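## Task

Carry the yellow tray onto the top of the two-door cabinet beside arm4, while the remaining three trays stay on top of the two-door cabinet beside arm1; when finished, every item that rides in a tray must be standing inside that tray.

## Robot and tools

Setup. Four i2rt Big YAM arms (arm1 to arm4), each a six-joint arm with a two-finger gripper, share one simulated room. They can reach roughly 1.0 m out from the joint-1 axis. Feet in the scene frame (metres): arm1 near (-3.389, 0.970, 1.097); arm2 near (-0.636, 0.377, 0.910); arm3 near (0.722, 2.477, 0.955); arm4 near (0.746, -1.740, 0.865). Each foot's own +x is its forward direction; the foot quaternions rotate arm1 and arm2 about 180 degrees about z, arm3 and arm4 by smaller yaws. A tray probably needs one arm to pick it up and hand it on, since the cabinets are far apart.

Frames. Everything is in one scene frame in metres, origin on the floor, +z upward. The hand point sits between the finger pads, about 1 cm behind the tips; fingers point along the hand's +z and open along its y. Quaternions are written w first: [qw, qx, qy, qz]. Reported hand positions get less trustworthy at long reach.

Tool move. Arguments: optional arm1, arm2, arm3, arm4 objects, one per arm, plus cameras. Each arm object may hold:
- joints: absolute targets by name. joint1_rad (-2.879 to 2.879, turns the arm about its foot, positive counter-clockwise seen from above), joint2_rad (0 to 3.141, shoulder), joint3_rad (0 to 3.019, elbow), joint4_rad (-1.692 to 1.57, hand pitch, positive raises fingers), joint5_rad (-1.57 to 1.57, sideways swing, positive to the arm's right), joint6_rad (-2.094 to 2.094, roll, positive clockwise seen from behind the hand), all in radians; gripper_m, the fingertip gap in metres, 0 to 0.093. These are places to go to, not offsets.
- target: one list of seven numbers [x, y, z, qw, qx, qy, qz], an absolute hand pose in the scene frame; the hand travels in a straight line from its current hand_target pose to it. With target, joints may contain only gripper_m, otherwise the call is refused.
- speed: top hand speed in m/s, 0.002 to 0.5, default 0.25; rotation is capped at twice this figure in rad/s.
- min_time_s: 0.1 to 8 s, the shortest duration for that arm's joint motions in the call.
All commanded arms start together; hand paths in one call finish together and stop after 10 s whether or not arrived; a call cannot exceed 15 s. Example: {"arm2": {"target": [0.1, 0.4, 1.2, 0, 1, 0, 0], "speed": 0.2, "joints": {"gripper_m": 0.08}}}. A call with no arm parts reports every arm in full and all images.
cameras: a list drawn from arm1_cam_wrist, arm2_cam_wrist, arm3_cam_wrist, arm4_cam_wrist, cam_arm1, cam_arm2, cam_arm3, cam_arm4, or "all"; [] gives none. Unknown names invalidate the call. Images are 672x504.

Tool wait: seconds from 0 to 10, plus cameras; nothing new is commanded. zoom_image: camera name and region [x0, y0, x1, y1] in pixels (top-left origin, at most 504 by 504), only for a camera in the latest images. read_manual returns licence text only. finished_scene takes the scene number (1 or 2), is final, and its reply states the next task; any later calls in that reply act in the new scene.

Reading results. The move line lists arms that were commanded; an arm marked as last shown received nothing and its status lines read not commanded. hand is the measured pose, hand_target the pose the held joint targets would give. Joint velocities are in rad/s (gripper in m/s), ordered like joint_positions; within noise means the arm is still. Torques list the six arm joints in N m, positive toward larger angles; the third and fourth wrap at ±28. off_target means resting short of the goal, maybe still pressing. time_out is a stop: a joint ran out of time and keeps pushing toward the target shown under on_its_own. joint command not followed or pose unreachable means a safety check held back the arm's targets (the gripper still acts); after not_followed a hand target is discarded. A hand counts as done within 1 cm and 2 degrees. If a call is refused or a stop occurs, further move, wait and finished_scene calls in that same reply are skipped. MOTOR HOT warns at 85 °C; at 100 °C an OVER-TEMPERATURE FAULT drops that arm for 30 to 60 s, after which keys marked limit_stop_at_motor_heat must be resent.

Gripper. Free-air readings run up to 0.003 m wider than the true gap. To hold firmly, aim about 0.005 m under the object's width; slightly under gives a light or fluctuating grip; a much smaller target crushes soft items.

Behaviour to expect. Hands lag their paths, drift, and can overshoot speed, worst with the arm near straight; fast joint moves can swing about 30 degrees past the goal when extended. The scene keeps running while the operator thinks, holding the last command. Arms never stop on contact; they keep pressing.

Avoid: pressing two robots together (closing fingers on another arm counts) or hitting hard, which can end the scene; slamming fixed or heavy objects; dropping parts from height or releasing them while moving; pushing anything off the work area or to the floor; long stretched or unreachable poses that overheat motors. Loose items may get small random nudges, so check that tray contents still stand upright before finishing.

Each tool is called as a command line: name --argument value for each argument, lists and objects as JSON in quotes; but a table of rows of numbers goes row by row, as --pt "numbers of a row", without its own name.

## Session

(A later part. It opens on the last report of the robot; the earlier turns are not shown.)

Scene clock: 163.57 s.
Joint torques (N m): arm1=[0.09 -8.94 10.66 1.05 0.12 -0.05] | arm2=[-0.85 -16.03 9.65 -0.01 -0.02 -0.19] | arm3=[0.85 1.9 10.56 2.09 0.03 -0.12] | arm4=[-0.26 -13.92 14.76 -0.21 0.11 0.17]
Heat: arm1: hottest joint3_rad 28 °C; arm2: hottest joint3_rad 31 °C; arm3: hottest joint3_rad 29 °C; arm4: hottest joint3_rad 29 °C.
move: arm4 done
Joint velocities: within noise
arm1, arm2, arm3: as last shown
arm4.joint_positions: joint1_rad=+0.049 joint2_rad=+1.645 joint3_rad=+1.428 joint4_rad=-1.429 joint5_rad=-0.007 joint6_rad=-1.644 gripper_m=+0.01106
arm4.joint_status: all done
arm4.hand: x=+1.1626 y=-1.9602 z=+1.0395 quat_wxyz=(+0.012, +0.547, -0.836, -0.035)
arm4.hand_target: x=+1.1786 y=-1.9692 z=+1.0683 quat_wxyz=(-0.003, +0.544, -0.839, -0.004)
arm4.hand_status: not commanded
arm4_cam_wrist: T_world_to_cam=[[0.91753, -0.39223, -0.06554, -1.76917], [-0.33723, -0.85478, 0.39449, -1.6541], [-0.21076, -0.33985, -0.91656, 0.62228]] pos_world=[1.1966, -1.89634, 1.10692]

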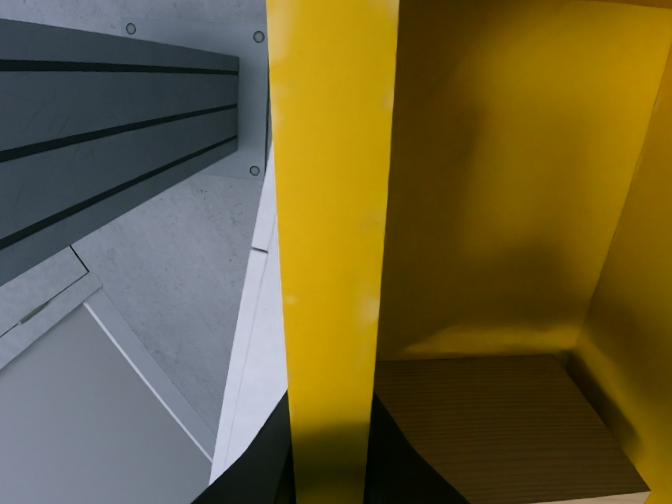

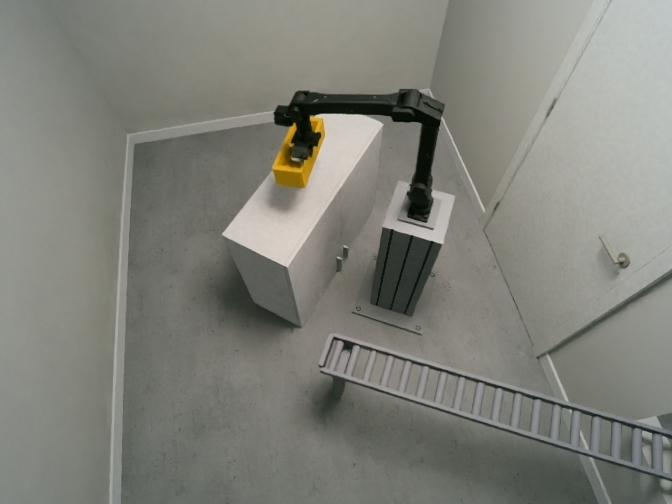

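move --arm4 '{"target":[1.152,-1.970,0.955,-0.015,0.4226,-0.9063,0.033],"speed":0.15}' --cameras '["arm4_cam_wrist","cam_arm4"]'

zoom_image --camera "cam_arm4" --region '[220, 70, 400, 250]'

Scene clock: 165.97 s.
Joint torques (N m): arm1=[0.09 -9 10.66 1.05 0.12 -0.05] | arm2=[-0.91 -16.03 9.65 -0.02 -0.02 -0.19] | arm3=[0.91 1.96 10.58 2.11 0.04 -0.12] | arm4=[-1.9 -14.33 9.47 0.85 0.31 0.21]
Heat: arm1: hottest joint3_rad 28 °C; arm2: hottest joint3_rad 31 °C; arm3: hottest joint3_rad 29 °C; arm4: hottest joint3_rad 29 °C.
move: arm4 off_target
Joint velocities: within noise
arm1, arm2, arm3: as last shown
arm4.joint_positions: joint1_rad=+0.044 joint2_rad=+1.645 joint3_rad=+1.145 joint4_rad=-1.057 joint5_rad=+0.012 joint6_rad=-1.390 gripper_m=+0.01106
arm4.joint_status: not commanded
arm4.hand: x=+1.1465 y=-1.9575 z=+0.9380 quat_wxyz=(-0.002, +0.434, -0.901, +0.008)
arm4.hand_target: x=+1.1517 y=-1.9697 z=+0.9551 quat_wxyz=(-0.015, +0.422, -0.906, +0.033)
arm4.hand_status: off_target (0.022 m and 3.5 deg from the pose sent, 0.086 m and 18.4 deg at the start)
arm4_cam_wrist: T_world_to_cam=[[0.78733, -0.6161, 0.02314, -2.13212], [-0.56807, -0.71033, 0.41562, -1.08958], [-0.23963, -0.34037, -0.90924, 0.55199]] pos_world=[1.19199, -1.89968, 1.00408]

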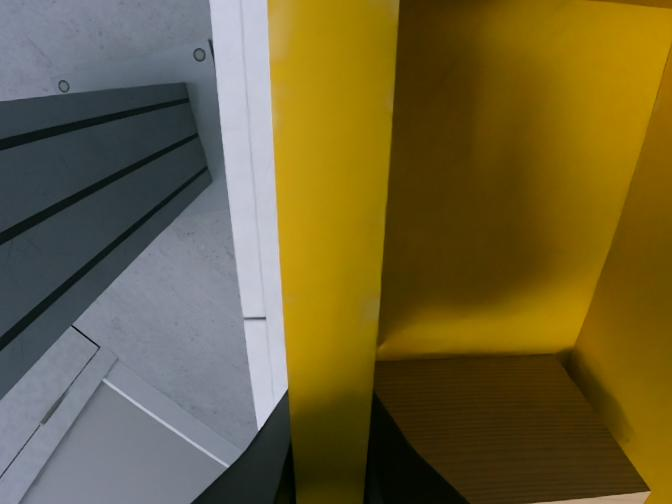

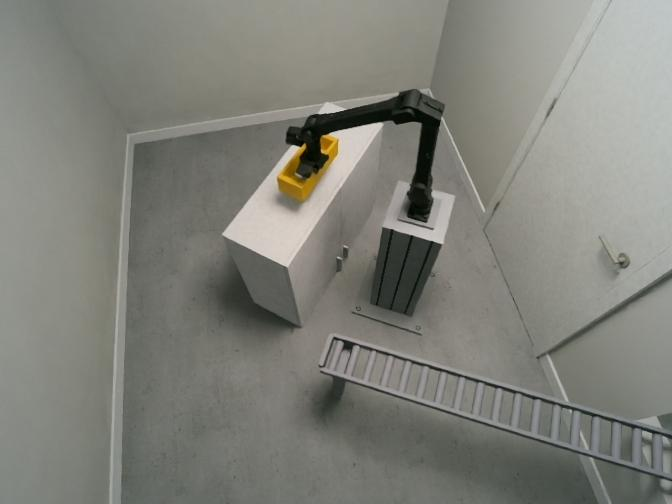

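Scaled by 2.800 from the camera's image (finer frame: 960x720).

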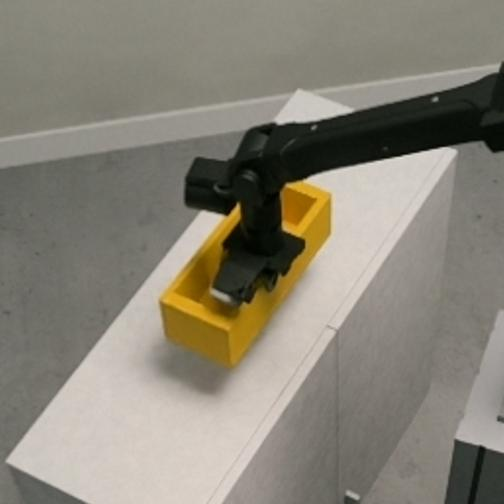

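move --arm4 '{"target":[1.152,-1.968,0.918,-0.012,0.4226,-0.9063,0.028],"speed":0.1}'

move --arm4 '{"target":[1.152,-1.967,0.892,-0.010,0.4226,-0.9063,0.026],"speed":0.05}' --cameras '["cam_arm4"]'

zoom_image --camera "cam_arm4" --region '[220, 70, 400, 250]'

Scene clock: 167.47 s.
Joint torques (N m): arm1=[0.09 -8.94 10.66 1.05 0.12 -0.05] | arm2=[-0.85 -16.03 9.63 -0.01 -0.02 -0.19] | arm3=[0.91 1.85 10.59 2.11 0.04 -0.12] | arm4=[-1.67 -13.39 9.16 0.87 0.27 0.22]
Heat: arm1: hottest joint3_rad 28 °C; arm2: hottest joint3_rad 31 °C; arm3: hottest joint3_rad 29 °C; arm4: hottest joint3_rad 29 °C.
move: arm4 off_target
Joint velocities: within noise
arm1, arm2, arm3: as last shown
arm4.joint_positions: joint1_rad=+0.044 joint2_rad=+1.683 joint3_rad=+1.101 joint4_rad=-0.974 joint5_rad=+0.012 joint6_rad=-1.386 gripper_m=+0.01106
arm4.joint_status: not commanded
arm4.hand: x=+1.1449 y=-1.9565 z=+0.9071 quat_wxyz=(-0.002, +0.433, -0.902, +0.008)
arm4.hand_target: x=+1.1517 y=-1.9678 z=+0.9182 quat_wxyz=(-0.012, +0.422, -0.906, +0.028)
arm4.hand_status: off_target (0.017 m and 2.8 deg from the pose sent, 0.023 m and 3.0 deg at the start)
pictures: none

Scene clock: 168.70 s.
Joint torques (N m): arm1=[0.03 -9 10.66 1.05 0.12 -0.05] | arm2=[-0.85 -16.03 9.63 -0.01 -0.02 -0.19] | arm3=[0.91 1.9 10.59 2.11 0.04 -0.12] | arm4=[-1.44 -13.45 8.73 0.85 0.3 0.22]
Heat: arm1: hottest joint3_rad 29 °C; arm2: hottest joint3_rad 31 °C; arm3: hottest joint3_rad 29 °C; arm4: hottest joint3_rad 29 °C.
move: arm4 off_target
Joint velocities: within noise
arm1, arm2, arm3: as last shown
arm4.joint_positions: joint1_rad=+0.044 joint2_rad=+1.722 joint3_rad=+1.077 joint4_rad=-0.912 joint5_rad=+0.012 joint6_rad=-1.384 gripper_m=+0.01106
arm4.joint_status: not commanded
arm4.hand: x=+1.1452 y=-1.9564 z=+0.8832 quat_wxyz=(-0.002, +0.432, -0.902, +0.008)
arm4.hand_target: x=+1.1519 y=-1.9668 z=+0.8923 quat_wxyz=(-0.010, +0.423, -0.906, +0.026)
arm4.hand_status: off_target (0.015 m and 2.5 deg from the pose sent, 0.020 m and 2.5 deg at the start)

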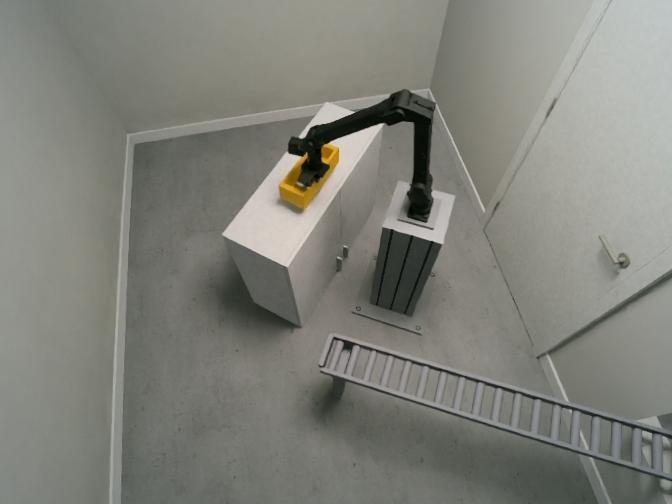

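Scaled by 2.800 from the camera's image (finer frame: 960x720).

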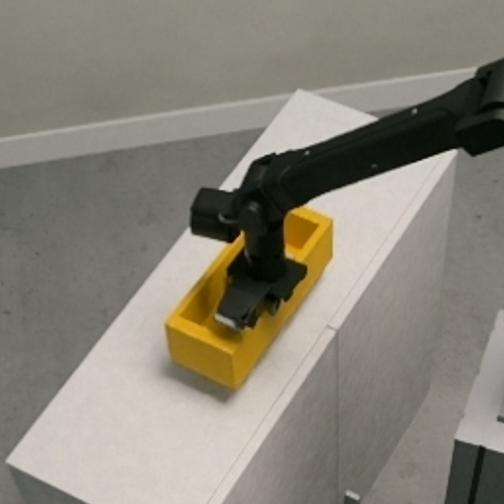

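move --arm4 '{"target":[1.152,-1.967,0.872,-0.010,0.4226,-0.9063,0.026],"speed":0.05}'

move --arm4 '{"target":[1.152,-1.967,0.857,-0.010,0.4226,-0.9063,0.026],"speed":0.04}' --cameras '["cam_arm4"]'

zoom_image --camera "cam_arm4" --region '[220, 70, 400, 250]'

Scene clock: 170.17 s.
Joint torques (N m): arm1=[0.09 -8.94 10.66 1.05 0.12 -0.05] | arm2=[-0.91 -16.03 9.63 -0.01 -0.02 -0.19] | arm3=[0.85 1.85 10.58 2.09 0.04 -0.12] | arm4=[-1.44 -13.57 8.39 0.85 0.3 0.22]
Heat: arm1: hottest joint3_rad 29 °C; arm2: hottest joint3_rad 31 °C; arm3: hottest joint3_rad 29 °C; arm4: hottest joint3_rad 29 °C.
move: arm4 off_target
Joint velocities: within noise
arm1, arm2, arm3: as last shown
arm4.joint_positions: joint1_rad=+0.044 joint2_rad=+1.754 joint3_rad=+1.058 joint4_rad=-0.860 joint5_rad=+0.012 joint6_rad=-1.384 gripper_m=+0.01106
arm4.joint_status: not commanded
arm4.hand: x=+1.1451 y=-1.9563 z=+0.8636 quat_wxyz=(-0.002, +0.432, -0.902, +0.008)
arm4.hand_target: x=+1.1518 y=-1.9668 z=+0.8722 quat_wxyz=(-0.010, +0.422, -0.906, +0.026)
arm4.hand_status: off_target (0.015 m and 2.5 deg from the pose sent, 0.017 m and 2.5 deg at the start)
pictures: none

Scene clock: 171.20 s.
Joint torques (N m): arm1=[0.03 -9 10.66 1.05 0.12 -0.05] | arm2=[-0.85 -16.03 9.65 -0.01 -0.02 -0.18] | arm3=[0.97 2.02 10.59 2.1 0.03 -0.11] | arm4=[-1.49 -13.63 8.09 0.84 0.3 0.21]
Heat: arm1: hottest joint3_rad 29 °C; arm2: hottest joint3_rad 31 °C; arm3: hottest joint3_rad 29 °C; arm4: hottest joint3_rad 29 °C.
move: arm4 off_target
Joint velocities: within noise
arm1, arm2, arm3: as last shown
arm4.joint_positions: joint1_rad=+0.044 joint2_rad=+1.780 joint3_rad=+1.046 joint4_rad=-0.821 joint5_rad=+0.012 joint6_rad=-1.384 gripper_m=+0.01106
arm4.joint_status: not commanded
arm4.hand: x=+1.1454 y=-1.9563 z=+0.8494 quat_wxyz=(-0.003, +0.432, -0.902, +0.009)
arm4.hand_target: x=+1.1519 y=-1.9668 z=+0.8572 quat_wxyz=(-0.010, +0.422, -0.906, +0.026)
arm4.hand_status: off_target (0.015 m and 2.4 deg from the pose sent, 0.014 m and 2.5 deg at the start)

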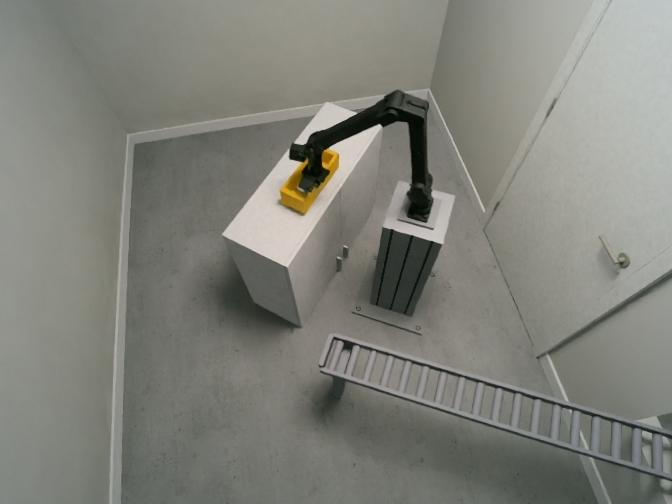

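Scaled by 2.800 from the camera's image (finer frame: 960x720).

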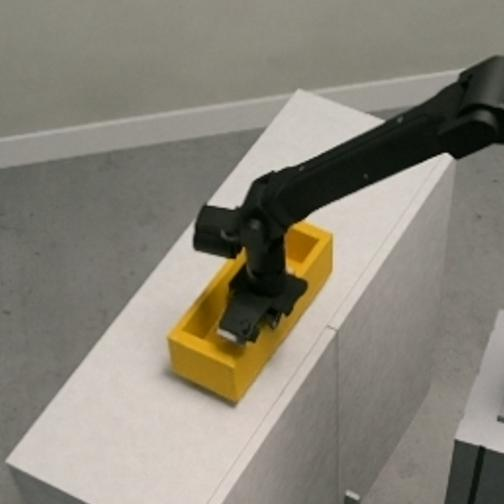

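move --arm4 '{"target":[1.154,-1.969,0.843,-0.010,0.4226,-0.9063,0.026],"speed":0.04}'

move --arm4 '{"target":[1.154,-1.969,0.830,-0.010,0.4226,-0.9063,0.026],"speed":0.04}' --cameras '["cam_arm4"]'

zoom_image --camera "cam_arm4" --region '[220, 70, 400, 250]'

Scene clock: 172.57 s.
Joint torques (N m): arm1=[0.09 -8.94 10.66 1.05 0.12 -0.05] | arm2=[-0.85 -16.09 9.63 -0.01 -0.01 -0.19] | arm3=[0.91 1.85 10.59 2.09 0.04 -0.11] | arm4=[-1.67 -13.74 7.76 0.88 0.3 0.19]
Heat: arm1: hottest joint3_rad 29 °C; arm2: hottest joint3_rad 31 °C; arm3: hottest joint3_rad 29 °C; arm4: hottest joint3_rad 29 °C.
move: arm4 off_target
Joint velocities: within noise
arm1, arm2, arm3: as last shown
arm4.joint_positions: joint1_rad=+0.044 joint2_rad=+1.810 joint3_rad=+1.046 joint4_rad=-0.788 joint5_rad=+0.012 joint6_rad=-1.384 gripper_m=+0.01106
arm4.joint_status: not commanded
arm4.hand: x=+1.1485 y=-1.9579 z=+0.8362 quat_wxyz=(-0.004, +0.432, -0.902, +0.010)
arm4.hand_target: x=+1.1538 y=-1.9688 z=+0.8431 quat_wxyz=(-0.010, +0.422, -0.906, +0.026)
arm4.hand_status: off_target (0.014 m and 2.3 deg from the pose sent, 0.017 m and 2.4 deg at the start)
pictures: none

Scene clock: 173.53 s.
Joint torques (N m): arm1=[0.09 -8.94 10.66 1.05 0.12 -0.05] | arm2=[-0.91 -16.03 9.63 -0.02 -0.02 -0.19] | arm3=[0.97 1.9 10.61 2.17 0.04 -0.11] | arm4=[-1.73 -13.16 7.35 1.09 0.05 0.16]
Heat: arm1: hottest joint3_rad 29 °C; arm2: hottest joint3_rad 32 °C; arm3: hottest joint3_rad 29 °C; arm4: hottest joint3_rad 29 °C.
move: arm4 done
Joint velocities: within noise
arm1.joint_positions: joint1_rad=+1.647 joint2_rad=+1.395 joint3_rad=+1.265 joint4_rad=-0.848 joint5_rad=+0.006 joint6_rad=+1.507 gripper_m=+0.03495
arm1.joint_status: not commanded
arm1.hand: x=-3.4242 y=+0.4355 z=+1.3647 quat_wxyz=(+0.299, +0.954, +0.000, -0.017)
arm1.hand_target: x=-3.4235 y=+0.4366 z=+1.3607 quat_wxyz=(+0.292, +0.956, -0.002, -0.017)
arm1.hand_status: not commanded
arm2.joint_positions: joint1_rad=+0.842 joint2_rad=+1.969 joint3_rad=+1.296 joint4_rad=-0.954 joint5_rad=+0.000 joint6_rad=+1.385 gripper_m=+0.03396
arm2.joint_status: not commanded
arm2.hand: x=-0.9823 y=-0.0054 z=+0.8815 quat_wxyz=(-0.022, +0.962, -0.271, +0.009)
arm2.hand_target: x=-0.9993 y=-0.0193 z=+0.9006 quat_wxyz=(+0.000, +0.963, -0.270, +0.000)
arm2.hand_status: not commanded
arm3.joint_positions: joint1_rad=-0.869 joint2_rad=+0.639 joint3_rad=+1.368 joint4_rad=-1.495 joint5_rad=-0.125 joint6_rad=+0.677 gripper_m=+0.09396
arm3.joint_status: not commanded
arm3.hand: x=+0.9311 y=+2.4316 z=+1.4532 quat_wxyz=(-0.381, -0.410, -0.818, -0.131)
arm3.hand_target: x=+0.9299 y=+2.4320 z=+1.4657 quat_wxyz=(-0.395, -0.406, -0.813, -0.133)
arm3.hand_status: not commanded
arm4.joint_positions: joint1_rad=+0.044 joint2_rad=+1.825 joint3_rad=+1.041 joint4_rad=-0.760 joint5_rad=+0.019 joint6_rad=-1.382 gripper_m=+0.01106
arm4.joint_status: not commanded
arm4.hand: x=+1.1500 y=-1.9600 z=+0.8288 quat_wxyz=(-0.004, +0.431, -0.902, +0.016)
arm4.hand_target: x=+1.1539 y=-1.9689 z=+0.8301 quat_wxyz=(-0.010, +0.422, -0.906, +0.026)
arm4.hand_status: done (0.010 m and 1.7 deg from the pose sent, 0.014 m and 2.3 deg at the start)

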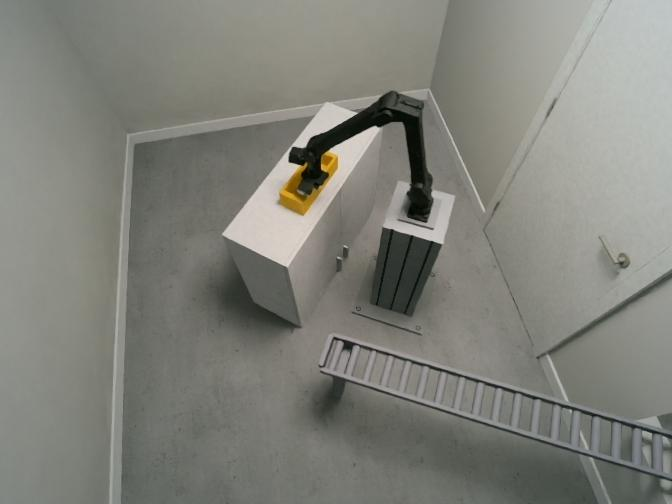

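Scaled by 2.800 from the camera's image (finer frame: 960x720).

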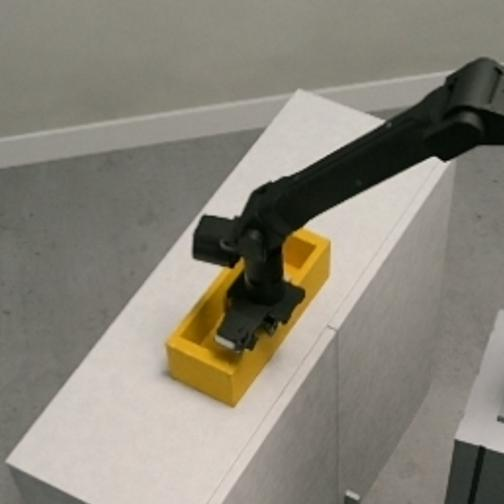

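move --arm4 '{"target":[1.154,-1.969,0.820,-0.010,0.4226,-0.9063,0.026],"speed":0.04}'

move --arm4 '{"joints":{"gripper_m":0.034}}'

move --arm4 '{"target":[1.14,-1.96,1.0,0,0.4226,-0.9063,0],"speed":0.2}' --cameras '["cam_arm4","arm4_cam_wrist","cam_arm1"]'

Scene clock: 174.90 s.
Joint torques (N m): arm1=[0.09 -8.94 10.66 1.05 0.12 -0.05] | arm2=[-0.85 -16.03 9.63 -0.02 -0.01 -0.19] | arm3=[1.03 1.79 10.59 2.14 0.04 -0.11] | arm4=[-1.67 -11.99 6.84 1.46 -0.16 0.15]
Heat: arm1: hottest joint3_rad 29 °C; arm2: hottest joint3_rad 32 °C; arm3: hottest joint3_rad 29 °C; arm4: hottest joint3_rad 29 °C.
move: arm4 done
Joint velocities: within noise
arm1, arm2, arm3: as last shown
arm4.joint_positions: joint1_rad=+0.044 joint2_rad=+1.827 joint3_rad=+1.041 joint4_rad=-0.742 joint5_rad=+0.024 joint6_rad=-1.380 gripper_m=+0.01106
arm4.joint_status: not commanded
arm4.hand: x=+1.1530 y=-1.9626 z=+0.8278 quat_wxyz=(-0.006, +0.430, -0.903, +0.023)
arm4.hand_target: x=+1.1539 y=-1.9688 z=+0.8202 quat_wxyz=(-0.010, +0.423, -0.906, +0.026)
arm4.hand_status: done (0.010 m and 1.1 deg from the pose sent, 0.013 m and 1.7 deg at the start)
pictures: none

Scene clock: 175.50 s.
Joint torques (N m): arm1=[0.03 -9 10.66 1.05 0.13 -0.05] | arm2=[-0.85 -16.09 9.63 -0.01 -0.02 -0.19] | arm3=[0.91 1.79 10.55 2.11 0.03 -0.11] | arm4=[-1.73 -12.04 6.89 0.75 -0.12 0.15]
Heat: arm1: hottest joint3_rad 29 °C; arm2: hottest joint3_rad 32 °C; arm3: hottest joint3_rad 29 °C; arm4: hottest joint3_rad 29 °C.
move: arm4 done
Joint velocities: within noise
arm1, arm2, arm3: as last shown
arm4.joint_positions: joint1_rad=+0.044 joint2_rad=+1.828 joint3_rad=+1.041 joint4_rad=-0.725 joint5_rad=+0.023 joint6_rad=-1.380 gripper_m=+0.03387
arm4.joint_status: all done
arm4.hand: x=+1.1565 y=-1.9643 z=+0.8277 quat_wxyz=(-0.011, +0.429, -0.903, +0.030)
arm4.hand_target: x=+1.1538 y=-1.9688 z=+0.8202 quat_wxyz=(-0.010, +0.423, -0.906, +0.026)
arm4.hand_status: not commanded
pictures: none

Scene clock: 177.20 s.
Joint torques (N m): arm1=[0.09 -9 10.66 1.05 0.12 -0.05] | arm2=[-0.85 -16.03 9.63 -0.02 -0.02 -0.19] | arm3=[1.03 1.85 10.58 2.11 0.03 -0.11] | arm4=[-1.79 -11.34 12.12 -0.24 -0.13 0.14]
Heat: arm1: hottest joint3_rad 29 °C; arm2: hottest joint3_rad 32 °C; arm3: hottest joint3_rad 29 °C; arm4: hottest joint3_rad 29 °C.
move: arm4 off_target
Joint velocities: within noise
arm1, arm2, arm3: as last shown
arm4.joint_positions: joint1_rad=+0.044 joint2_rad=+1.571 joint3_rad=+1.199 joint4_rad=-1.226 joint5_rad=+0.008 joint6_rad=-1.380 gripper_m=+0.03395
arm4.joint_status: not commanded
arm4.hand: x=+1.1313 y=-1.9490 z=+0.9883 quat_wxyz=(+0.009, +0.430, -0.903, -0.009)
arm4.hand_target: x=+1.1395 y=-1.9597 z=+0.9999 quat_wxyz=(+0.000, +0.423, -0.906, +0.000)
arm4.hand_status: off_target (0.018 m and 1.7 deg from the pose sent, 0.173 m and 3.7 deg at the start)
pictures: arm4_cam_wrist, cam_arm1, cam_arm4
arm4_cam_wrist: T_world_to_cam=[[0.78166, -0.62345, -0.01759, -2.08377], [-0.56036, -0.71437, 0.41913, -1.13317], [-0.27387, -0.31776, -0.90776, 0.67834]] pos_world=[1.1796, -1.89309, 1.05406]

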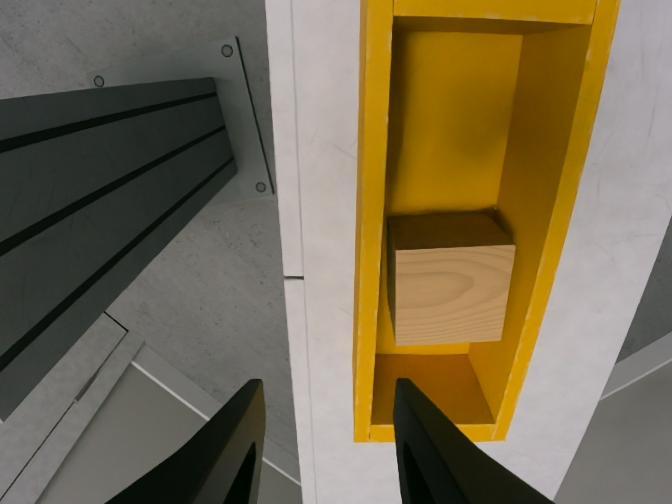

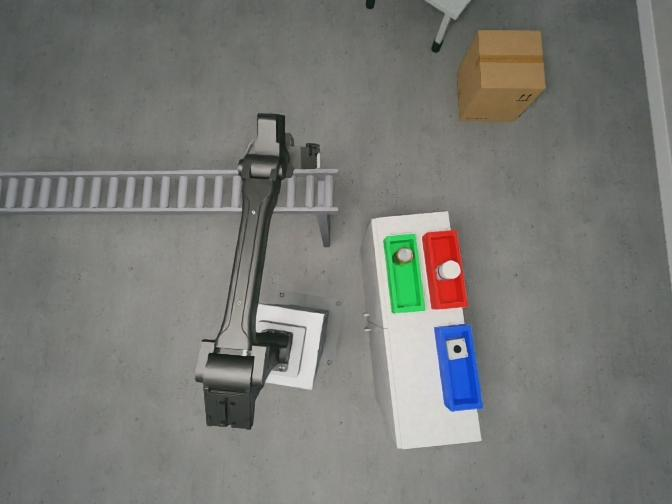

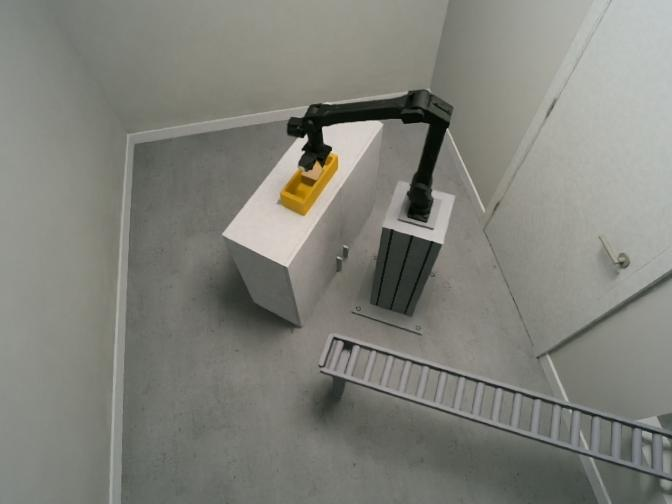

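Done.

finished_scene --scene 1

The scene is finished: the task was done.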